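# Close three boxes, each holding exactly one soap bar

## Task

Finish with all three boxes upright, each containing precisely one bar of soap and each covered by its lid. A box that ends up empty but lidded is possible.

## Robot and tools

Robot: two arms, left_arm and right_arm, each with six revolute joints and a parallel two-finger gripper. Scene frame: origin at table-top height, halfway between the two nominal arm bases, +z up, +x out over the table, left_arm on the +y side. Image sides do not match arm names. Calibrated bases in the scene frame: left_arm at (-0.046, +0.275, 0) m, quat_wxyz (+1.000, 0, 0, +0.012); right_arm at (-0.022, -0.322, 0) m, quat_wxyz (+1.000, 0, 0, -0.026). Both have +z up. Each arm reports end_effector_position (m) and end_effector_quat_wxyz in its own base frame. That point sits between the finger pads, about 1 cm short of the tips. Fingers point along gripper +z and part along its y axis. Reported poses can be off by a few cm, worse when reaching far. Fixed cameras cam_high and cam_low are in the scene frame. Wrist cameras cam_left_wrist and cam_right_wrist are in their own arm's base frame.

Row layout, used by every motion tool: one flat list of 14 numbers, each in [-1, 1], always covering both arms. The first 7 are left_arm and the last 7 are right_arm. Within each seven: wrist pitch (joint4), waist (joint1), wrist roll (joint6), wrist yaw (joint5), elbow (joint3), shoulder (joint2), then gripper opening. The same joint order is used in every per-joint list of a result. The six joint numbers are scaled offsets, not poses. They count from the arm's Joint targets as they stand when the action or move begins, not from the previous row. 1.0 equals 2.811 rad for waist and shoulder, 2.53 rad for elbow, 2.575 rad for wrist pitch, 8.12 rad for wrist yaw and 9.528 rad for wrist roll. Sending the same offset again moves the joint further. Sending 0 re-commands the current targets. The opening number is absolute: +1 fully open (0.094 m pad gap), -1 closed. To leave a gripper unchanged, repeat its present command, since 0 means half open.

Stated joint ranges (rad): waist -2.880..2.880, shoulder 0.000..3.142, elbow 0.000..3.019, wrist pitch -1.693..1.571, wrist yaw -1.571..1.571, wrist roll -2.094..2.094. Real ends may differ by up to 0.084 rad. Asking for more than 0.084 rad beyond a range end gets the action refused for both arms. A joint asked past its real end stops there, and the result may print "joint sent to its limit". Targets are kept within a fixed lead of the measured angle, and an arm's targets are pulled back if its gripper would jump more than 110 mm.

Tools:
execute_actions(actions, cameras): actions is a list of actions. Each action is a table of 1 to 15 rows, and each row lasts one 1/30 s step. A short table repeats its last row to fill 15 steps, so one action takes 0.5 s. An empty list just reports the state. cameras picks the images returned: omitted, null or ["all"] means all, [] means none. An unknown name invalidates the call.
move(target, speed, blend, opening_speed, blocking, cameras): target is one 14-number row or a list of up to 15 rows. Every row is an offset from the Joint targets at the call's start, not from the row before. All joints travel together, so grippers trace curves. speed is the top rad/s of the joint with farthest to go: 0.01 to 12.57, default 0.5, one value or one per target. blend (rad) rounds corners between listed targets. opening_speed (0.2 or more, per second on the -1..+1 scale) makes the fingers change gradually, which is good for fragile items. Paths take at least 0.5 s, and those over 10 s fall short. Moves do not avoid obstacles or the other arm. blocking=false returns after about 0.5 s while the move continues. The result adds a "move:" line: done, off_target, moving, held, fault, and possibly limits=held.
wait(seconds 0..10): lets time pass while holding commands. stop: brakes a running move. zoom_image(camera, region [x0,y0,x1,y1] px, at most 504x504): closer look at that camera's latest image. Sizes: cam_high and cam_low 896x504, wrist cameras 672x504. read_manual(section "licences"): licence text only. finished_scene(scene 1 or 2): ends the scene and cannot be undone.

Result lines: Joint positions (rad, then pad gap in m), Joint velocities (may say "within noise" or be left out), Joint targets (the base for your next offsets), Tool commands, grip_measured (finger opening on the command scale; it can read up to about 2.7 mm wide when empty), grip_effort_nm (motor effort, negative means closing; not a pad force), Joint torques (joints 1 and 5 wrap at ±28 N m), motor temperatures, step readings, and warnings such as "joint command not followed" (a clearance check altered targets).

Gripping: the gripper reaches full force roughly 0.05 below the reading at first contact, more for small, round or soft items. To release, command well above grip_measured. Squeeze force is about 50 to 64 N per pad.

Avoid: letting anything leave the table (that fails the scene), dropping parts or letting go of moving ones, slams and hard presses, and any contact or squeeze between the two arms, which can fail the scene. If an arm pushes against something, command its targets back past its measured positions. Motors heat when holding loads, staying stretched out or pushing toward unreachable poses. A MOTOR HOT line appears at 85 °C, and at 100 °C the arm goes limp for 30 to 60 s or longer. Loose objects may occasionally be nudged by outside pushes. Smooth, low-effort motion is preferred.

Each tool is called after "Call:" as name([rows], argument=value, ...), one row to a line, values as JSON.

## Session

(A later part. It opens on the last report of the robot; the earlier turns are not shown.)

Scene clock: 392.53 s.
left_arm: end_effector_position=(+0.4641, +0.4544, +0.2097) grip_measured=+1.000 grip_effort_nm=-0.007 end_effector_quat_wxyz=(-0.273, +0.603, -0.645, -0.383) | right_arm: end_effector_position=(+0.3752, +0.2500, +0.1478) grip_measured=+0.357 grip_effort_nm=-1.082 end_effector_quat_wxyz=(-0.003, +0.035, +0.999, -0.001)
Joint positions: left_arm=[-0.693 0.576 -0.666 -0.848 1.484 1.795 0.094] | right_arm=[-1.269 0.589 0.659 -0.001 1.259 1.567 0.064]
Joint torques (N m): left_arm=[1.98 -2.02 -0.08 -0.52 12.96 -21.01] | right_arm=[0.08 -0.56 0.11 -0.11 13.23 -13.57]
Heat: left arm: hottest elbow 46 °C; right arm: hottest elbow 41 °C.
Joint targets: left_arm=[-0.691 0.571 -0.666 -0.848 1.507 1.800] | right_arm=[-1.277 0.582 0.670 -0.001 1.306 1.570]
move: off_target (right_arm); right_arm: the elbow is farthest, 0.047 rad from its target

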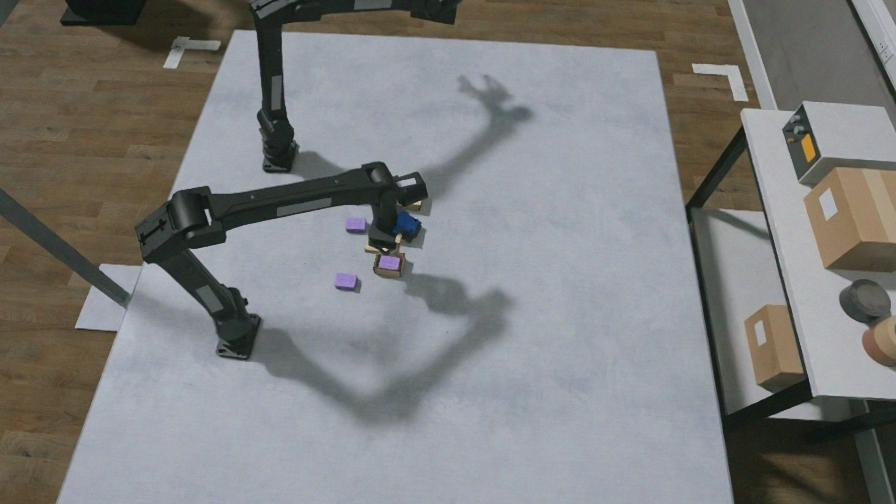

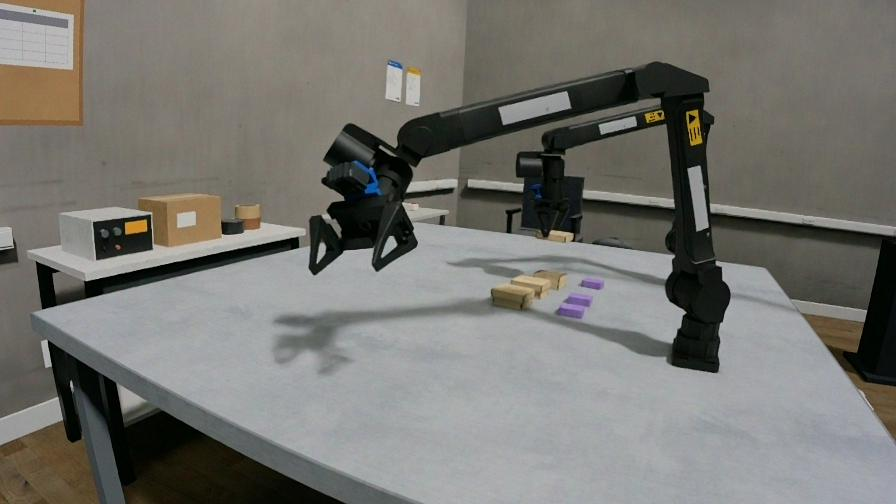

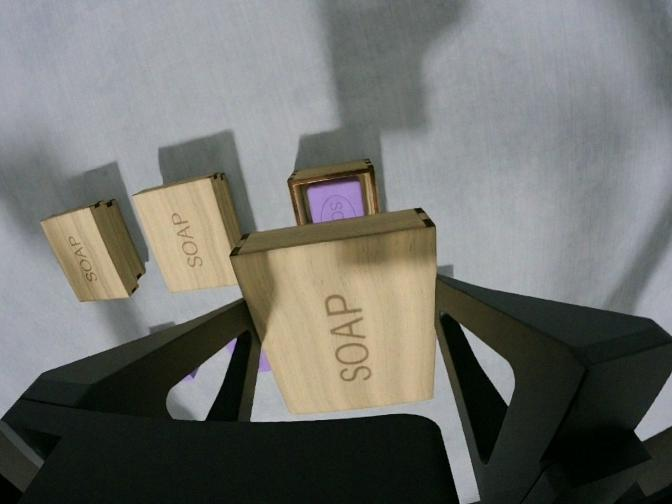

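Call:
zoom_image(camera="cam_right_wrist", region=[260, 150, 440, 240])

Scaled by 2.800 (camera's finer frame: 960x720).

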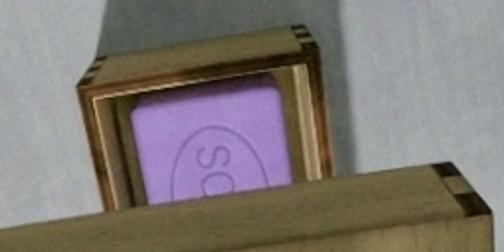

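Call:
move(target=[0,0,0,0,0,0,1,0.0862,0,0,0,-0.0607,0.0457,0.14], speed=0.2, cameras=["cam_low","cam_right_wrist"])

Call:
zoom_image(camera="cam_low", region=[490, 230, 590, 310])

Call:
zoom_image(camera="cam_high", region=[360, 230, 420, 285])

Scene clock: 462.23 s.
left_arm: end_effector_position=(+0.4641, +0.4544, +0.2097) grip_measured=+1.000 grip_effort_nm=-0.017 end_effector_quat_wxyz=(-0.273, +0.603, -0.645, -0.383) | right_arm: end_effector_position=(+0.3835, +0.2555, +0.0656) grip_measured=+0.357 grip_effort_nm=-1.077 end_effector_quat_wxyz=(-0.003, +0.035, +0.999, -0.002)
Joint positions: left_arm=[-0.693 0.576 -0.666 -0.848 1.484 1.795 0.094] | right_arm=[-1.063 0.589 0.659 -0.001 1.164 1.679 0.064]
Joint torques (N m): left_arm=[1.98 -1.96 -0.09 -0.52 12.96 -21.01] | right_arm=[0.61 -0.56 0.11 -0.11 7.54 -12.81]
Motor temperatures (°C): left_arm=[29 30 29 29 47 39 29] | right_arm=[32 34 29 30 51 32 33]
Heat: left arm: hottest elbow 47 °C; right arm: hottest elbow 51 °C.
Joint targets: left_arm=[-0.691 0.571 -0.666 -0.848 1.507 1.800] | right_arm=[-1.055 0.582 0.670 -0.001 1.152 1.698]
move: done

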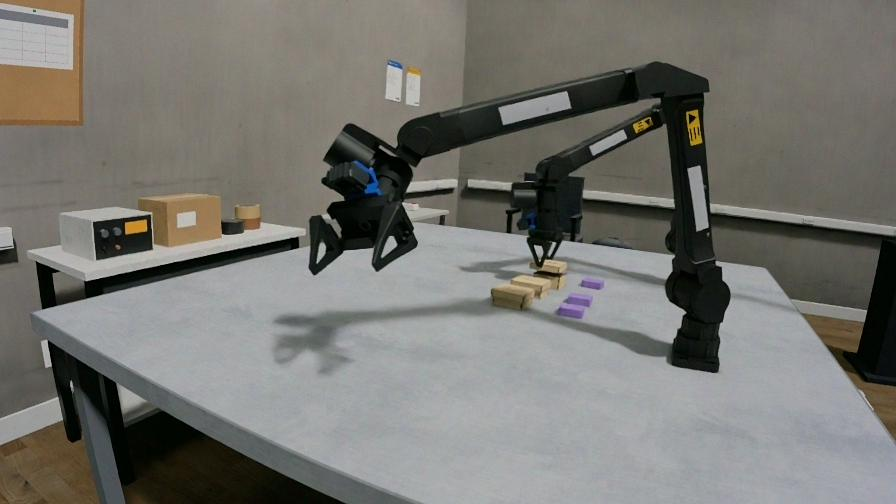

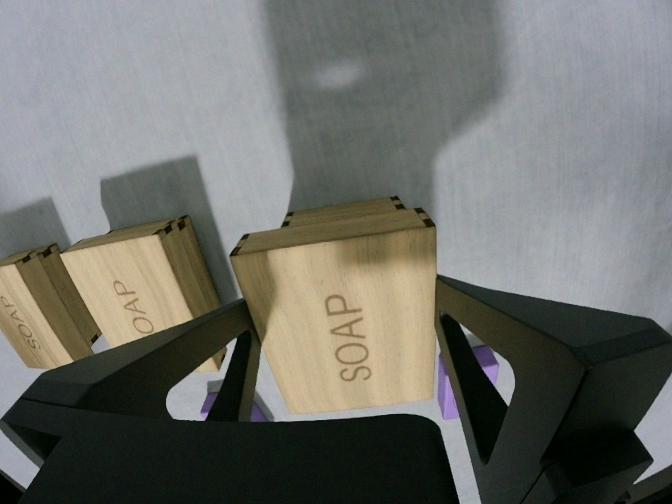

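Scaled by 5.040 (camera's finer frame: 1280x720).

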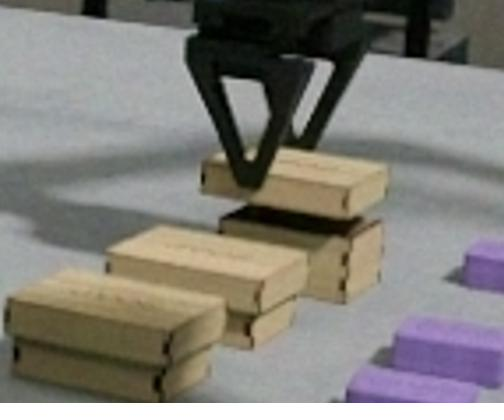

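This scene's latest camera images include none from cam_high. They are from: cam_low, cam_right_wrist. cam_high's image comes with the result of a call that names it in "cameras".

Call:
zoom_image(camera="cam_right_wrist", region=[220, 180, 450, 260])

Scaled by 2.191 (camera's finer frame: 960x720).

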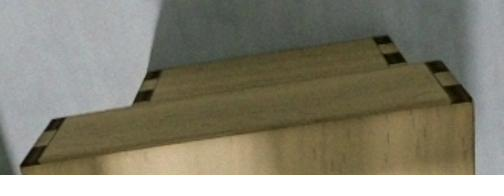

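Call:
move(target=[0,0,0,0,0,0,1,0.0141,0,0,0,-0.0083,0.0055,0.14], speed=0.06, cameras=["cam_low","cam_high","cam_right_wrist"])

Call:
zoom_image(camera="cam_low", region=[490, 230, 590, 310])

Call:
zoom_image(camera="cam_right_wrist", region=[220, 180, 450, 260])

Call:
zoom_image(camera="cam_high", region=[360, 230, 420, 285])

Scene clock: 539.80 s.
left_arm: end_effector_position=(+0.4641, +0.4544, +0.2097) grip_measured=+1.000 grip_effort_nm=-0.017 end_effector_quat_wxyz=(-0.273, +0.603, -0.645, -0.383) | right_arm: end_effector_position=(+0.3831, +0.2553, +0.0540) grip_measured=+0.357 grip_effort_nm=-1.082 end_effector_quat_wxyz=(-0.001, +0.035, +0.999, +0.000)
Joint positions: left_arm=[-0.693 0.576 -0.666 -0.848 1.484 1.795 0.094] | right_arm=[-1.027 0.589 0.659 -0.001 1.145 1.691 0.064]
Joint torques (N m): left_arm=[1.98 -2.02 -0.09 -0.53 12.96 -21.01] | right_arm=[0.65 -0.5 0.11 -0.11 7.27 -12.45]
Motor temperatures (°C): left_arm=[28 30 29 29 47 39 29] | right_arm=[32 33 28 30 43 32 33]
Heat: left arm: hottest elbow 47 °C; right arm: hottest elbow 43 °C.
Joint targets: left_arm=[-0.691 0.571 -0.666 -0.848 1.507 1.800] | right_arm=[-1.018 0.582 0.670 -0.001 1.131 1.714]
move: done
Images, in order (width x height): cam_high 896x504, cam_low 896x504, cam_right_wrist 672x504.

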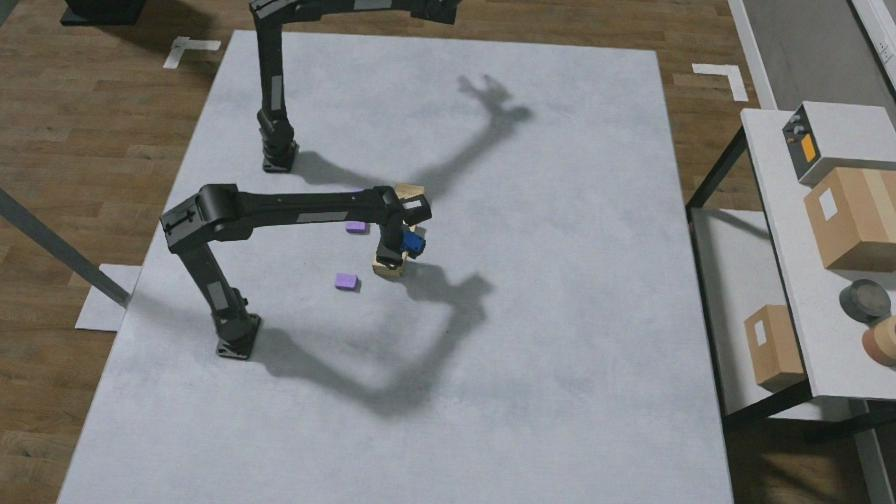

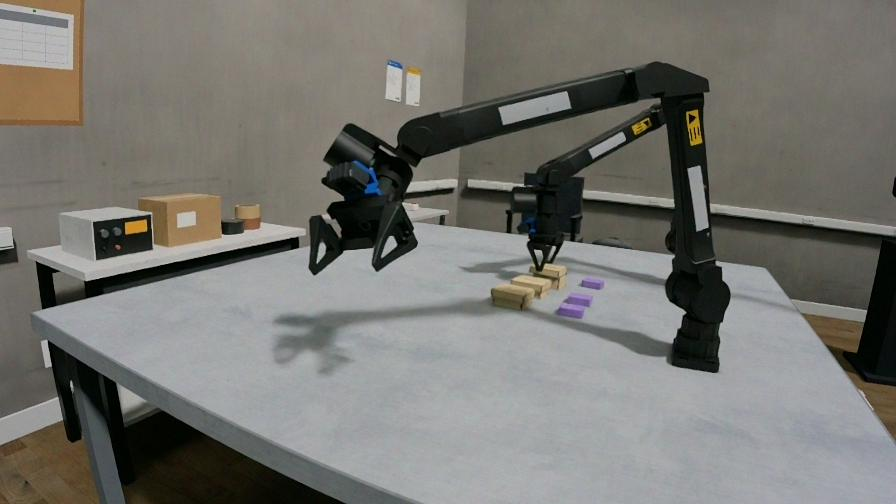

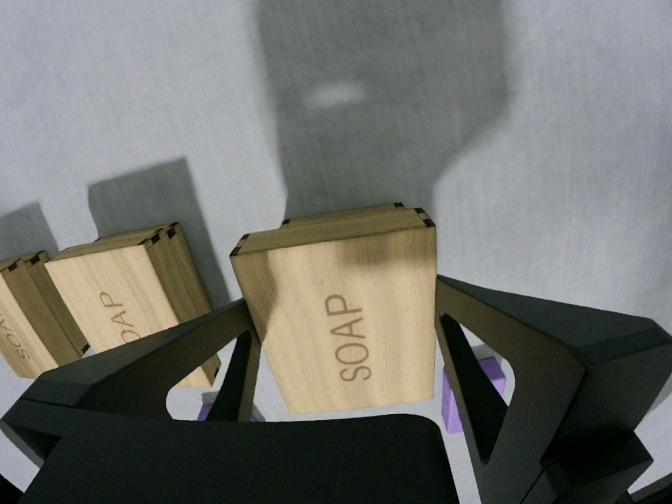

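Scaled by 5.040 (camera's finer frame: 1280x720).

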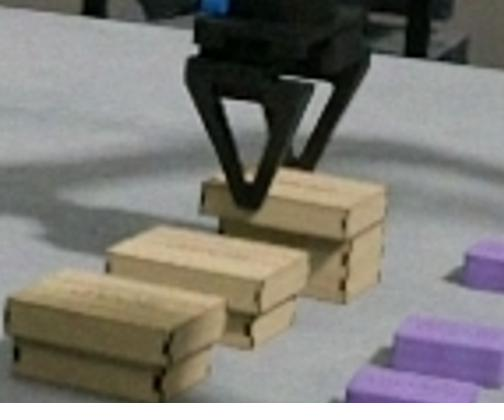

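Scaled by 2.191 (camera's finer frame: 960x720).

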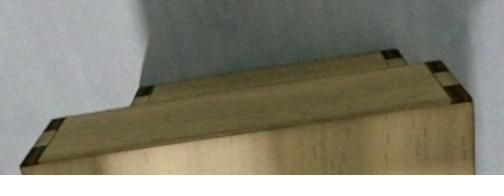

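Scaled by 8.400 (camera's finer frame: 1280x720).

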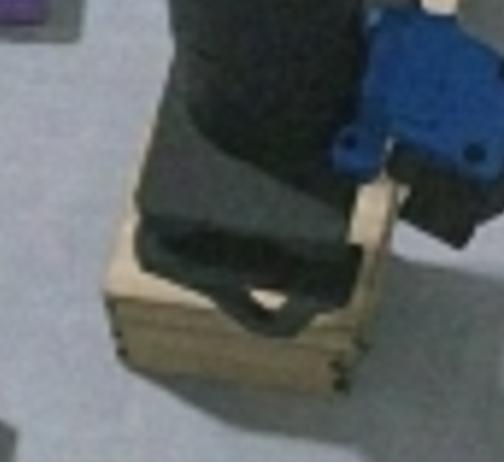

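Call:
move([
  [0,0,0,0,0,0,1,-0.0447,0,0,0,0.0431,-0.0274,0.14],
  [0,0,0,0,0,0,1,-0.0134,0,0,0,0.0037,-0.0091,0.14],
], speed=0.15, cameras=["cam_low","cam_right_wrist"])

Call:
zoom_image(camera="cam_low", region=[490, 230, 590, 310])

Call:
zoom_image(camera="cam_right_wrist", region=[220, 180, 450, 260])

Scene clock: 568.93 s.
left_arm: end_effector_position=(+0.4641, +0.4544, +0.2097) grip_measured=+1.000 grip_effort_nm=-0.007 end_effector_quat_wxyz=(-0.273, +0.603, -0.645, -0.383) | right_arm: end_effector_position=(+0.3799, +0.2531, +0.0656) grip_measured=+0.357 grip_effort_nm=-1.072 end_effector_quat_wxyz=(-0.004, +0.035, +0.999, -0.002)
Joint positions: left_arm=[-0.693 0.576 -0.666 -0.848 1.484 1.795 0.094] | right_arm=[-1.062 0.589 0.659 -0.001 1.152 1.67 0.064]
Joint torques (N m): left_arm=[1.98 -1.9 -0.08 -0.52 12.96 -21.01] | right_arm=[0.69 -0.62 0.11 -0.11 7.57 -12.63]
Heat: left arm: hottest elbow 48 °C; right arm: hottest elbow 43 °C.
Joint targets: left_arm=[-0.691 0.571 -0.666 -0.848 1.507 1.800] | right_arm=[-1.053 0.582 0.670 -0.001 1.140 1.688]
move: done

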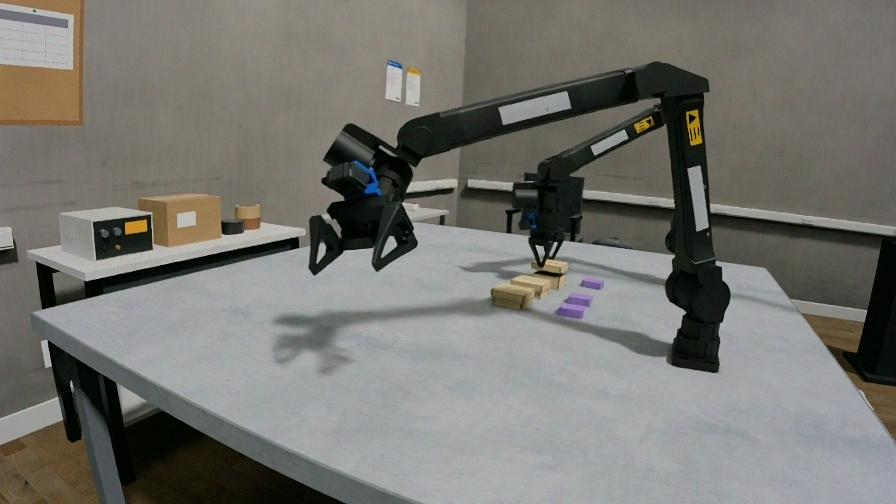

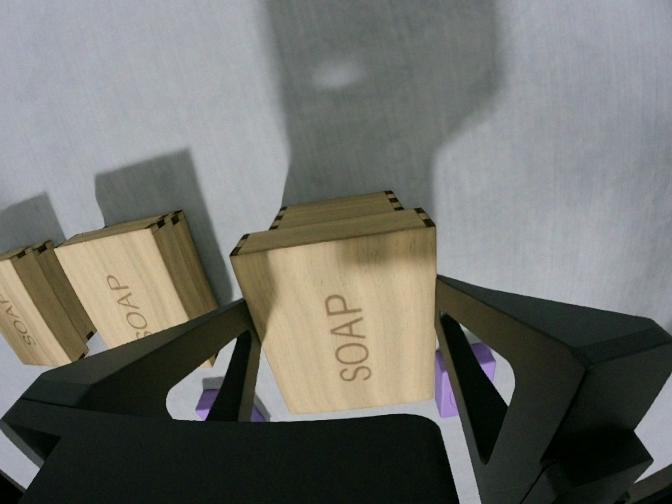

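Scaled by 5.040 (camera's finer frame: 1280x720).

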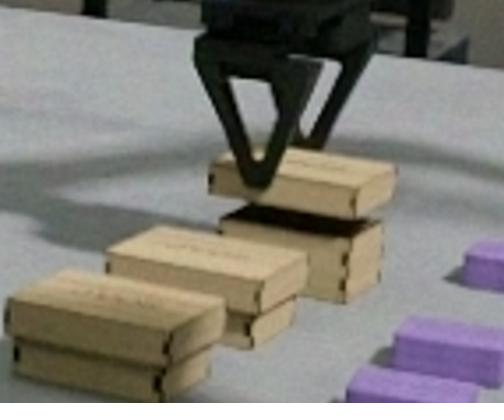

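Scaled by 2.191 (camera's finer frame: 960x720).

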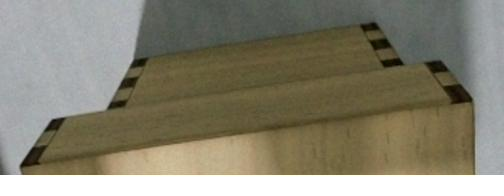

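Call:
move(target=[0,0,0,0,0,0,1,0.0289,0,0,0,-0.0132,0.0143,0.14], speed=0.06, cameras=["cam_low","cam_right_wrist"])

Call:
zoom_image(camera="cam_low", region=[490, 230, 590, 310])

Call:
zoom_image(camera="cam_right_wrist", region=[220, 180, 450, 260])

Scene clock: 595.70 s.
left_arm: end_effector_position=(+0.4641, +0.4544, +0.2097) grip_measured=+1.000 grip_effort_nm=-0.012 end_effector_quat_wxyz=(-0.273, +0.603, -0.645, -0.383) | right_arm: end_effector_position=(+0.3824, +0.2548, +0.0522) grip_measured=+0.357 grip_effort_nm=-1.077 end_effector_quat_wxyz=(+0.002, +0.037, +0.999, +0.002)
Joint positions: left_arm=[-0.693 0.576 -0.666 -0.848 1.484 1.795 0.094] | right_arm=[-1.012 0.589 0.663 -0.001 1.134 1.687 0.064]
Joint torques (N m): left_arm=[1.98 -1.96 -0.08 -0.52 12.96 -21.01] | right_arm=[1.57 -0.62 0.07 -0.12 6.16 -10.93]
Heat: left arm: hottest elbow 48 °C; right arm: hottest elbow 43 °C.
Joint targets: left_arm=[-0.691 0.571 -0.666 -0.848 1.507 1.800] | right_arm=[-0.978 0.582 0.670 -0.001 1.107 1.729]
move: off_target (right_arm); right_arm: the shoulder is farthest, 0.041 rad from its target

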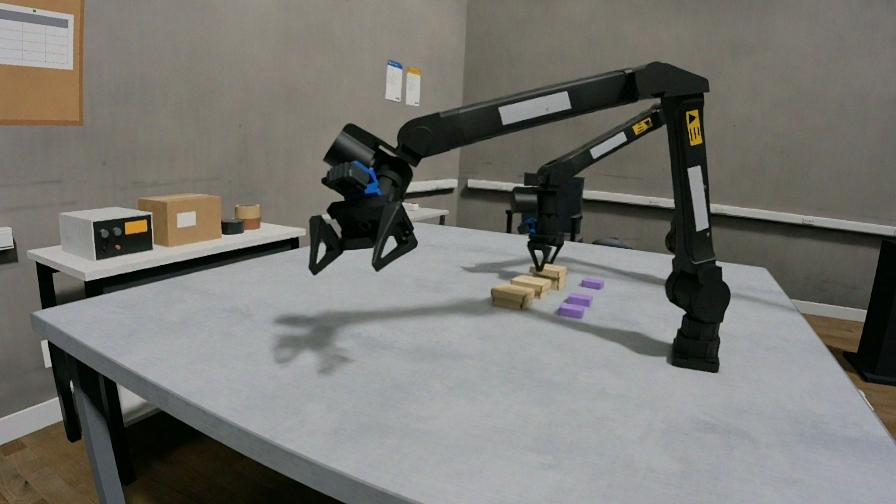

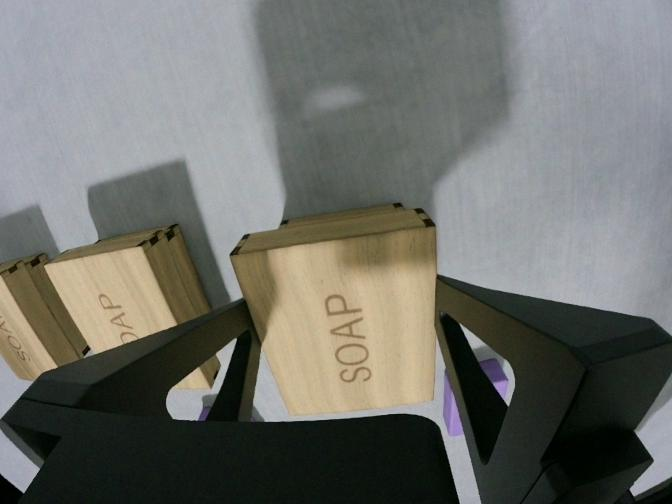

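Scaled by 5.040 (camera's finer frame: 1280x720).

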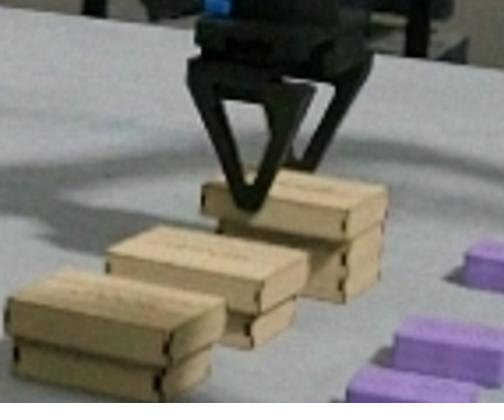

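Scaled by 2.191 (camera's finer frame: 960x720).

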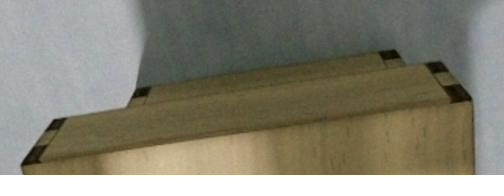

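Call:
move(target=[0,0,0,0,0,0,1,-0.0959,0,0,0,0.081,-0.0441,0.14], speed=0.3, cameras=["cam_high","cam_right_wrist"])

Call:
zoom_image(camera="cam_right_wrist", region=[260, 150, 440, 240])

Call:
zoom_image(camera="cam_high", region=[360, 240, 420, 285])

Scene clock: 647.50 s.
left_arm: end_effector_position=(+0.4641, +0.4544, +0.2097) grip_measured=+1.000 grip_effort_nm=-0.012 end_effector_quat_wxyz=(-0.273, +0.603, -0.645, -0.383) | right_arm: end_effector_position=(+0.3871, +0.2579, +0.1323) grip_measured=+0.357 grip_effort_nm=-1.077 end_effector_quat_wxyz=(+0.004, +0.037, +0.999, +0.003)
Joint positions: left_arm=[-0.693 0.576 -0.666 -0.848 1.484 1.795 0.094] | right_arm=[-1.218 0.589 0.663 0 1.263 1.606 0.064]
Joint torques (N m): left_arm=[1.98 -1.96 -0.08 -0.52 12.97 -21.01] | right_arm=[0.12 -0.56 0.07 -0.14 13.46 -14.15]
Heat: left arm: hottest elbow 48 °C; right arm: hottest elbow 42 °C.
Joint targets: left_arm=[-0.691 0.571 -0.666 -0.848 1.507 1.800] | right_arm=[-1.226 0.582 0.670 -0.001 1.312 1.605]
move: off_target (right_arm); right_arm: the elbow is farthest, 0.049 rad from its target

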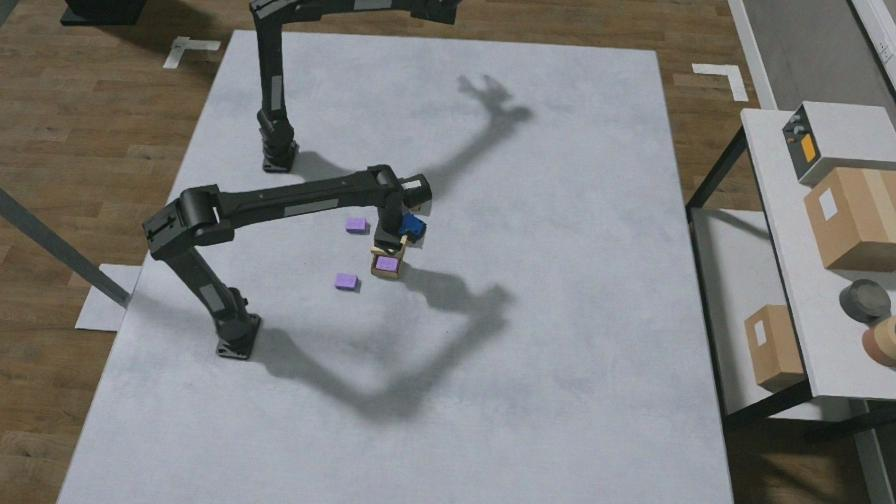

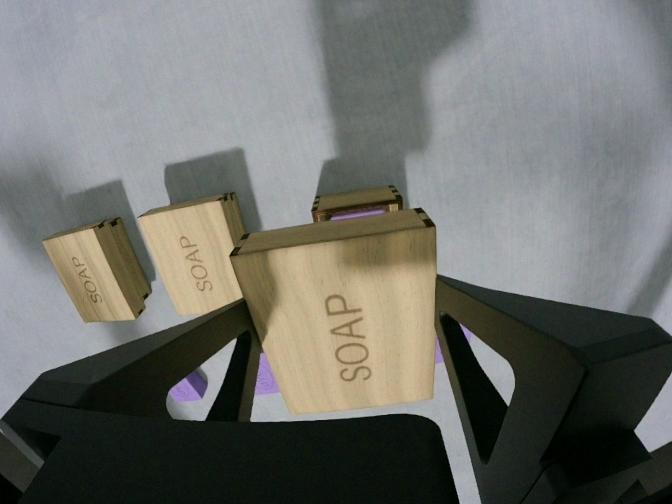

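Scaled by 2.800 (camera's finer frame: 960x720).

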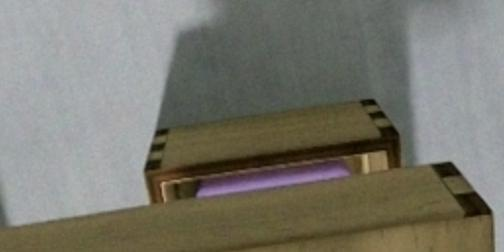

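Scaled by 8.400 (camera's finer frame: 1280x720).

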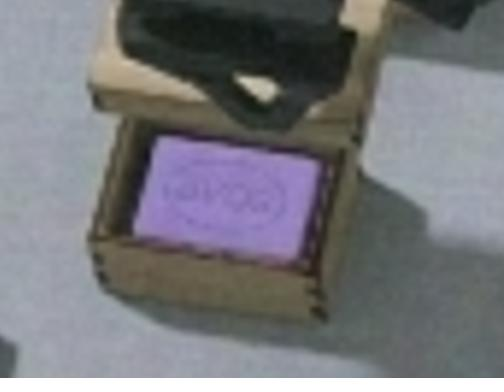

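Call:
move(target=[0,0,0,0,0,0,1,0.0685,-0.0018,-0.0061,0,-0.0717,0.0271,0.14], speed=0.2, cameras=["cam_low","cam_right_wrist"])

Call:
zoom_image(camera="cam_low", region=[490, 230, 590, 310])

Call:
zoom_image(camera="cam_right_wrist", region=[220, 180, 450, 260])

Scene clock: 694.13 s.
left_arm: end_effector_position=(+0.4641, +0.4544, +0.2097) grip_measured=+1.000 grip_effort_nm=-0.007 end_effector_quat_wxyz=(-0.273, +0.603, -0.645, -0.383) | right_arm: end_effector_position=(+0.3786, +0.2506, +0.0664) grip_measured=+0.357 grip_effort_nm=-1.067 end_effector_quat_wxyz=(-0.002, +0.019, +1.000, -0.001)
Joint positions: left_arm=[-0.693 0.576 -0.666 -0.848 1.484 1.795 0.094] | right_arm=[-1.058 0.585 0.624 0 1.143 1.661 0.064]
Joint torques (N m): left_arm=[1.96 -1.96 -0.08 -0.52 12.97 -21.07] | right_arm=[0.7 -0.73 -0.06 -0.14 7.51 -12.45]
Motor temperatures (°C): left_arm=[28 30 29 29 49 40 29] | right_arm=[31 33 28 30 50 33 33]
Heat: left arm: hottest elbow 49 °C; right arm: hottest elbow 50 °C.
Joint targets: left_arm=[-0.691 0.571 -0.666 -0.848 1.507 1.800] | right_arm=[-1.049 0.577 0.611 -0.001 1.130 1.681]
move: done

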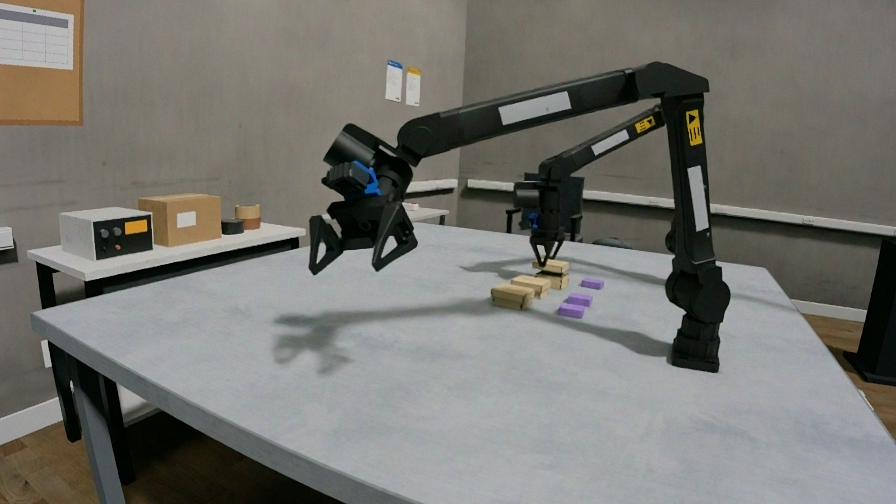

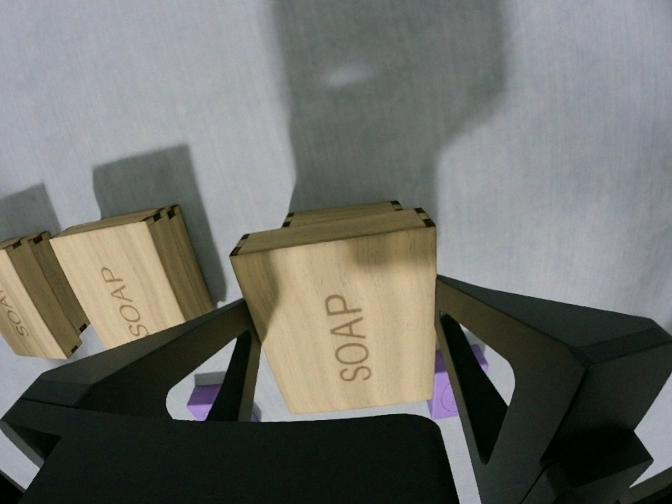

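Scaled by 5.040 (camera's finer frame: 1280x720).

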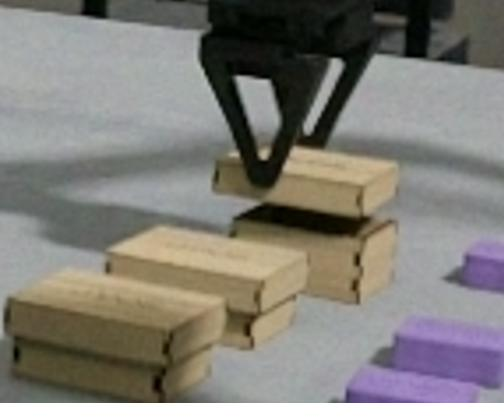

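Scaled by 2.191 (camera's finer frame: 960x720).

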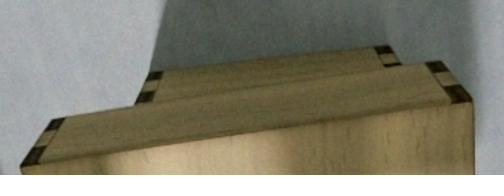

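Call:
move([
  [0,0,0,0,0,0,1,-0.0392,0.0064,0.0062,0,0.0356,-0.0217,0.14],
  [0,0,0,0,0,0,1,0.001,0.0064,0.0062,0,-0.0053,-0.0036,0.14],
], speed=0.2, cameras=["cam_low","cam_right_wrist"])

Call:
zoom_image(camera="cam_low", region=[490, 230, 590, 310])

Call:
zoom_image(camera="cam_right_wrist", region=[220, 180, 450, 260])

Scene clock: 760.20 s.
left_arm: end_effector_position=(+0.4641, +0.4544, +0.2097) grip_measured=+1.000 grip_effort_nm=-0.012 end_effector_quat_wxyz=(-0.273, +0.603, -0.645, -0.383) | right_arm: end_effector_position=(+0.3743, +0.2487, +0.0661) grip_measured=+0.357 grip_effort_nm=-1.072 end_effector_quat_wxyz=(-0.003, +0.036, +0.999, -0.002)
Joint positions: left_arm=[-0.693 0.576 -0.666 -0.848 1.484 1.795 0.094] | right_arm=[-1.055 0.587 0.659 0 1.129 1.651 0.064]
Joint torques (N m): left_arm=[1.98 -1.96 -0.08 -0.52 12.96 -20.95] | right_arm=[0.72 0.73 0.12 -0.14 7.51 -12.28]
Motor temperatures (°C): left_arm=[28 30 29 29 49 40 29] | right_arm=[31 33 28 30 43 32 33]
Heat: left arm: hottest elbow 49 °C; right arm: hottest elbow 43 °C.
Joint targets: left_arm=[-0.691 0.571 -0.666 -0.848 1.507 1.800] | right_arm=[-1.047 0.595 0.671 -0.001 1.117 1.671]
move: done

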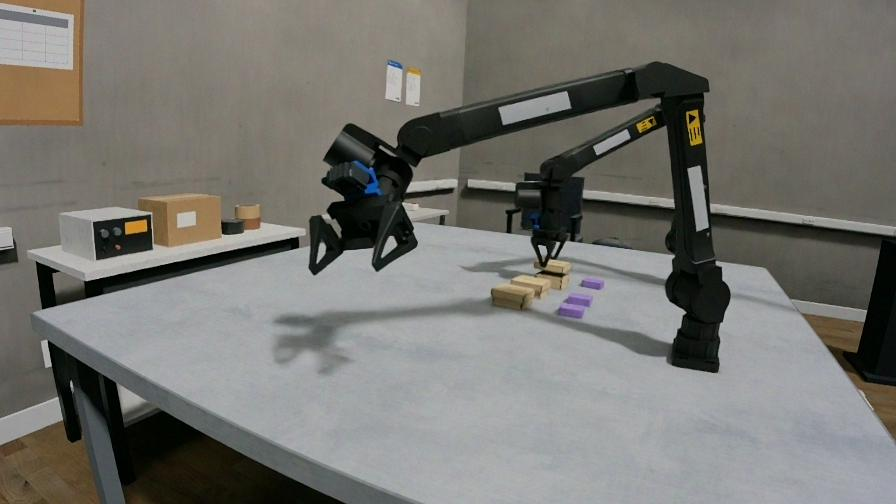

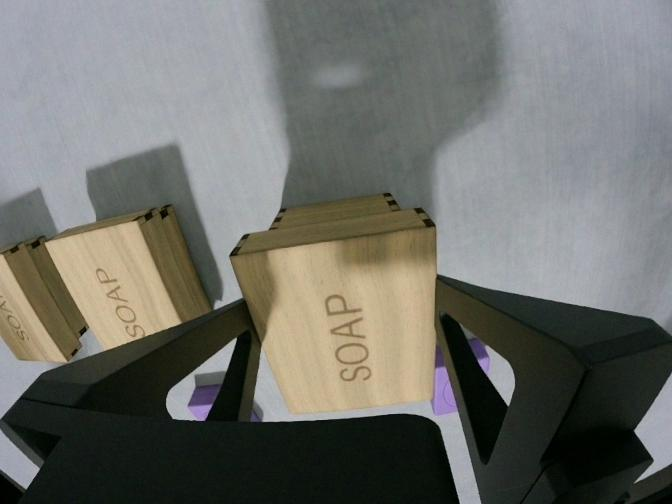

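Scaled by 5.040 (camera's finer frame: 1280x720).

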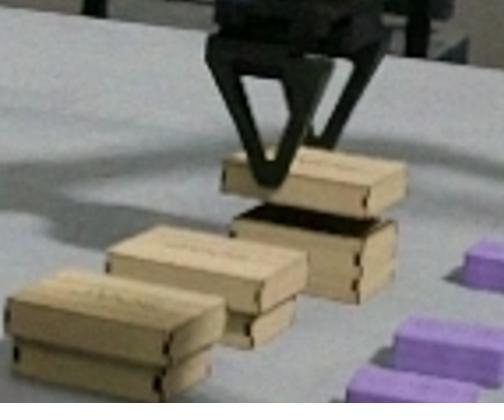

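Scaled by 2.191 (camera's finer frame: 960x720).

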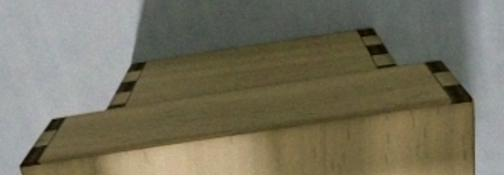

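Call:
move([
  [0,0,0,0,0,0,1,0,0.0018,0,0,0,0,0.14],
  [0,0,0,0,0,0,1,0.0289,0.0018,0,0,-0.0124,0.0149,0.14],
], speed=0.05, cameras=["cam_low","cam_right_wrist"])

Call:
zoom_image(camera="cam_low", region=[490, 230, 590, 310])

Call:
zoom_image(camera="cam_right_wrist", region=[220, 180, 450, 260])

Scene clock: 790.20 s.
left_arm: end_effector_position=(+0.4641, +0.4544, +0.2097) grip_measured=+1.000 grip_effort_nm=-0.017 end_effector_quat_wxyz=(-0.273, +0.603, -0.645, -0.383) | right_arm: end_effector_position=(+0.3756, +0.2521, +0.0522) grip_measured=+0.357 grip_effort_nm=-1.072 end_effector_quat_wxyz=(+0.003, +0.035, +0.999, +0.001)
Joint positions: left_arm=[-0.693 0.576 -0.666 -0.848 1.484 1.795 0.094] | right_arm=[-1.006 0.593 0.662 0.002 1.111 1.67 0.064]
Joint torques (N m): left_arm=[1.98 -1.96 -0.08 -0.52 12.96 -21.01] | right_arm=[1.52 0.73 0.07 -0.22 6.22 -10.58]
Heat: left arm: hottest elbow 50 °C; right arm: hottest elbow 44 °C.
Joint targets: left_arm=[-0.691 0.571 -0.666 -0.848 1.507 1.800] | right_arm=[-0.972 0.600 0.670 -0.001 1.086 1.713]
move: off_target (right_arm); right_arm: the shoulder is farthest, 0.043 rad from its target

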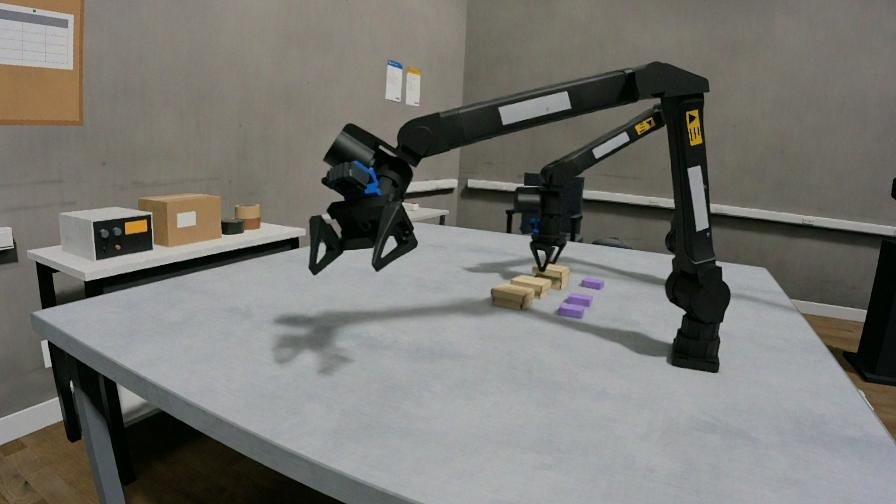

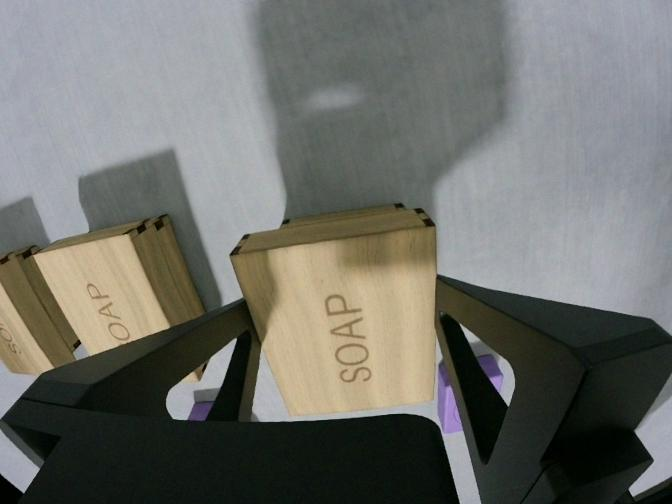

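Scaled by 5.040 (camera's finer frame: 1280x720).

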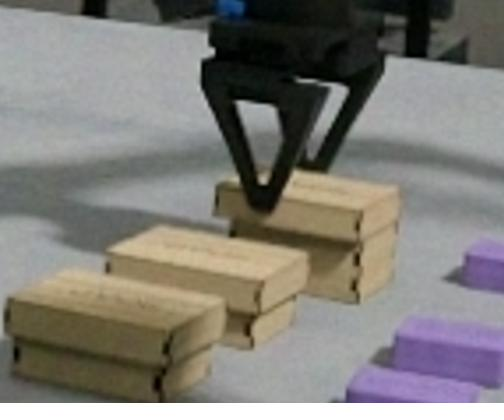

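Scaled by 2.191 (camera's finer frame: 960x720).

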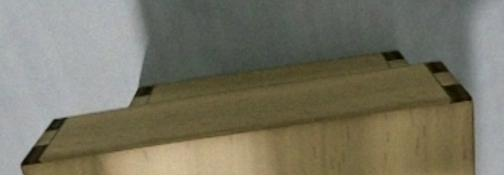

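Call:
move(target=[0,0,0,0,0,0,1,-0.0214,0,0,0,0,0,0.14], speed=0.03, cameras=["cam_low","cam_right_wrist"])

Call:
zoom_image(camera="cam_low", region=[490, 230, 590, 310])

Call:
zoom_image(camera="cam_right_wrist", region=[220, 180, 450, 260])

Scene clock: 839.77 s.
left_arm: end_effector_position=(+0.4641, +0.4544, +0.2097) grip_measured=+1.000 grip_effort_nm=-0.012 end_effector_quat_wxyz=(-0.273, +0.603, -0.645, -0.383) | right_arm: end_effector_position=(+0.3744, +0.2512, +0.0522) grip_measured=+0.357 grip_effort_nm=-1.082 end_effector_quat_wxyz=(+0.000, +0.035, +0.999, -0.001)
Joint positions: left_arm=[-0.693 0.576 -0.666 -0.848 1.484 1.795 0.094] | right_arm=[-1.012 0.593 0.662 0.002 1.111 1.67 0.064]
Joint torques (N m): left_arm=[1.99 -1.96 -0.08 -0.52 12.96 -20.95] | right_arm=[-0.16 0.73 0.09 -0.24 6.22 -10.58]
Heat: left arm: hottest elbow 50 °C; right arm: hottest elbow 42 °C.
Joint targets: left_arm=[-0.691 0.571 -0.666 -0.848 1.507 1.800] | right_arm=[-1.027 0.600 0.670 -0.001 1.086 1.713]
move: off_target (right_arm); right_arm: the shoulder is farthest, 0.043 rad from its target

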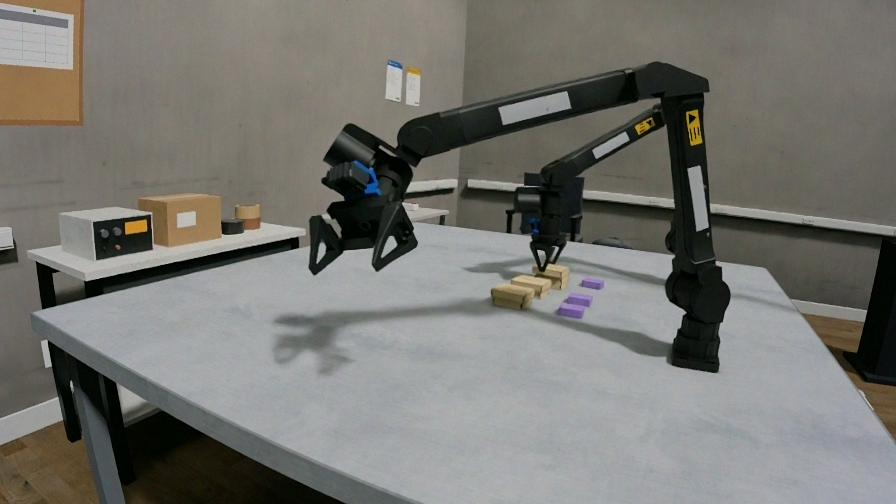

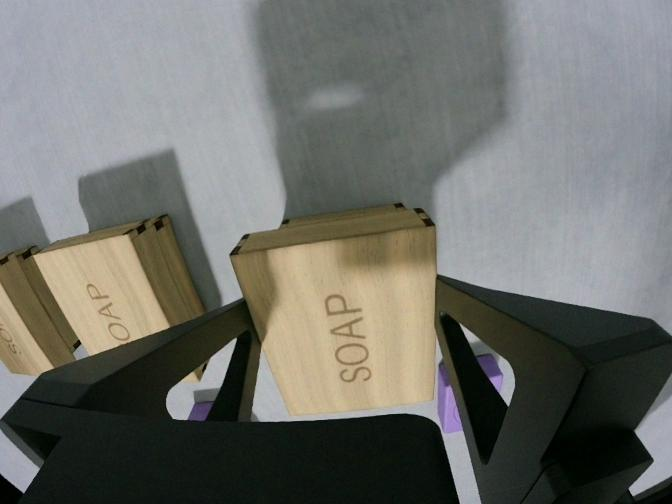

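Scaled by 5.040 (camera's finer frame: 1280x720).

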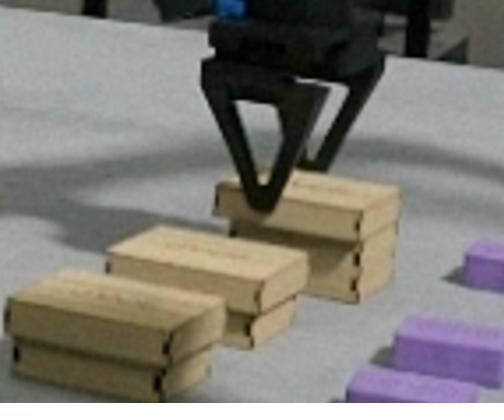

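Scaled by 2.191 (camera's finer frame: 960x720).

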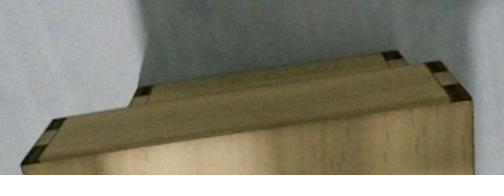

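Call:
move(target=[0,0,0,0,0,0,1,-0.0128,0,0,0,0,-0.004,0.14], speed=0.03, cameras=["cam_low","cam_right_wrist"])

Call:
zoom_image(camera="cam_low", region=[490, 230, 590, 310])

Call:
zoom_image(camera="cam_right_wrist", region=[220, 180, 450, 260])

Scene clock: 904.77 s.
left_arm: end_effector_position=(+0.4641, +0.4544, +0.2097) grip_measured=+1.000 grip_effort_nm=-0.017 end_effector_quat_wxyz=(-0.273, +0.603, -0.645, -0.383) | right_arm: end_effector_position=(+0.3668, +0.2462, +0.0521) grip_measured=+0.357 grip_effort_nm=-1.077 end_effector_quat_wxyz=(-0.014, +0.035, +0.999, -0.011)
Joint positions: left_arm=[-0.693 0.576 -0.666 -0.848 1.484 1.795 0.094] | right_arm=[-1.048 0.593 0.662 0.002 1.111 1.67 0.064]
Joint torques (N m): left_arm=[1.99 -1.96 -0.08 -0.53 12.96 -21.01] | right_arm=[-0.13 0.73 0.09 -0.22 6.19 -11.4]
Heat: left arm: hottest elbow 50 °C; right arm: hottest elbow 42 °C.
Joint targets: left_arm=[-0.691 0.571 -0.666 -0.848 1.507 1.800] | right_arm=[-1.060 0.600 0.670 -0.001 1.086 1.701]
move: done

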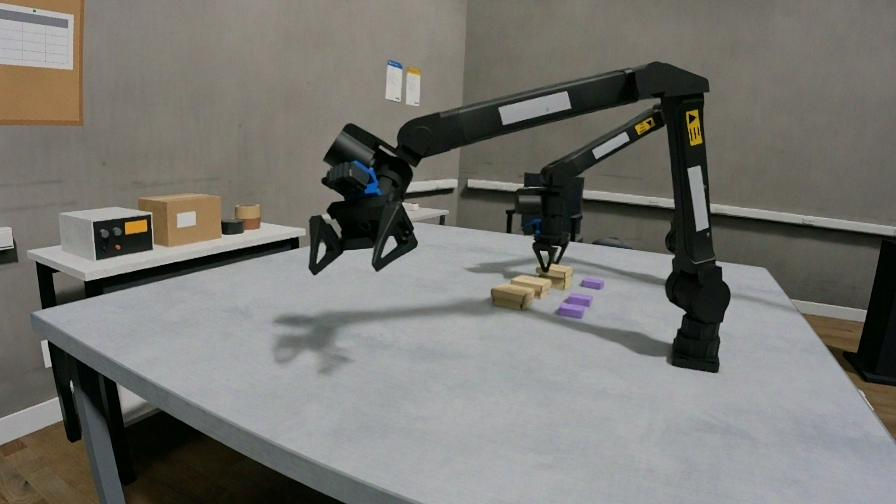

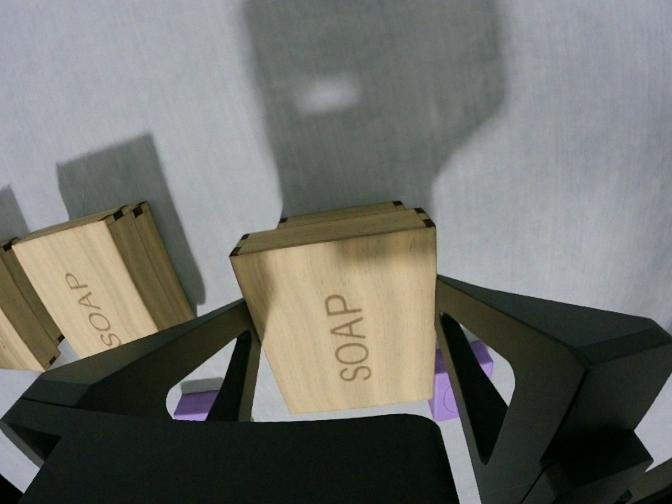

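Scaled by 5.040 (camera's finer frame: 1280x720).

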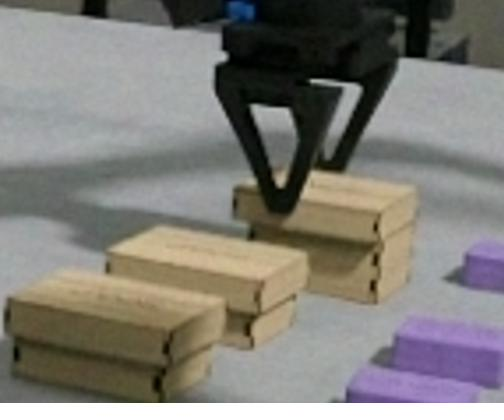

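Scaled by 2.191 (camera's finer frame: 960x720).

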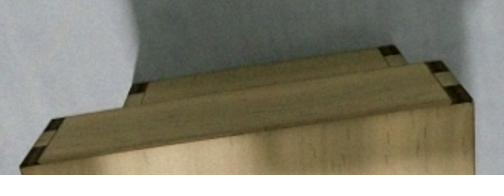

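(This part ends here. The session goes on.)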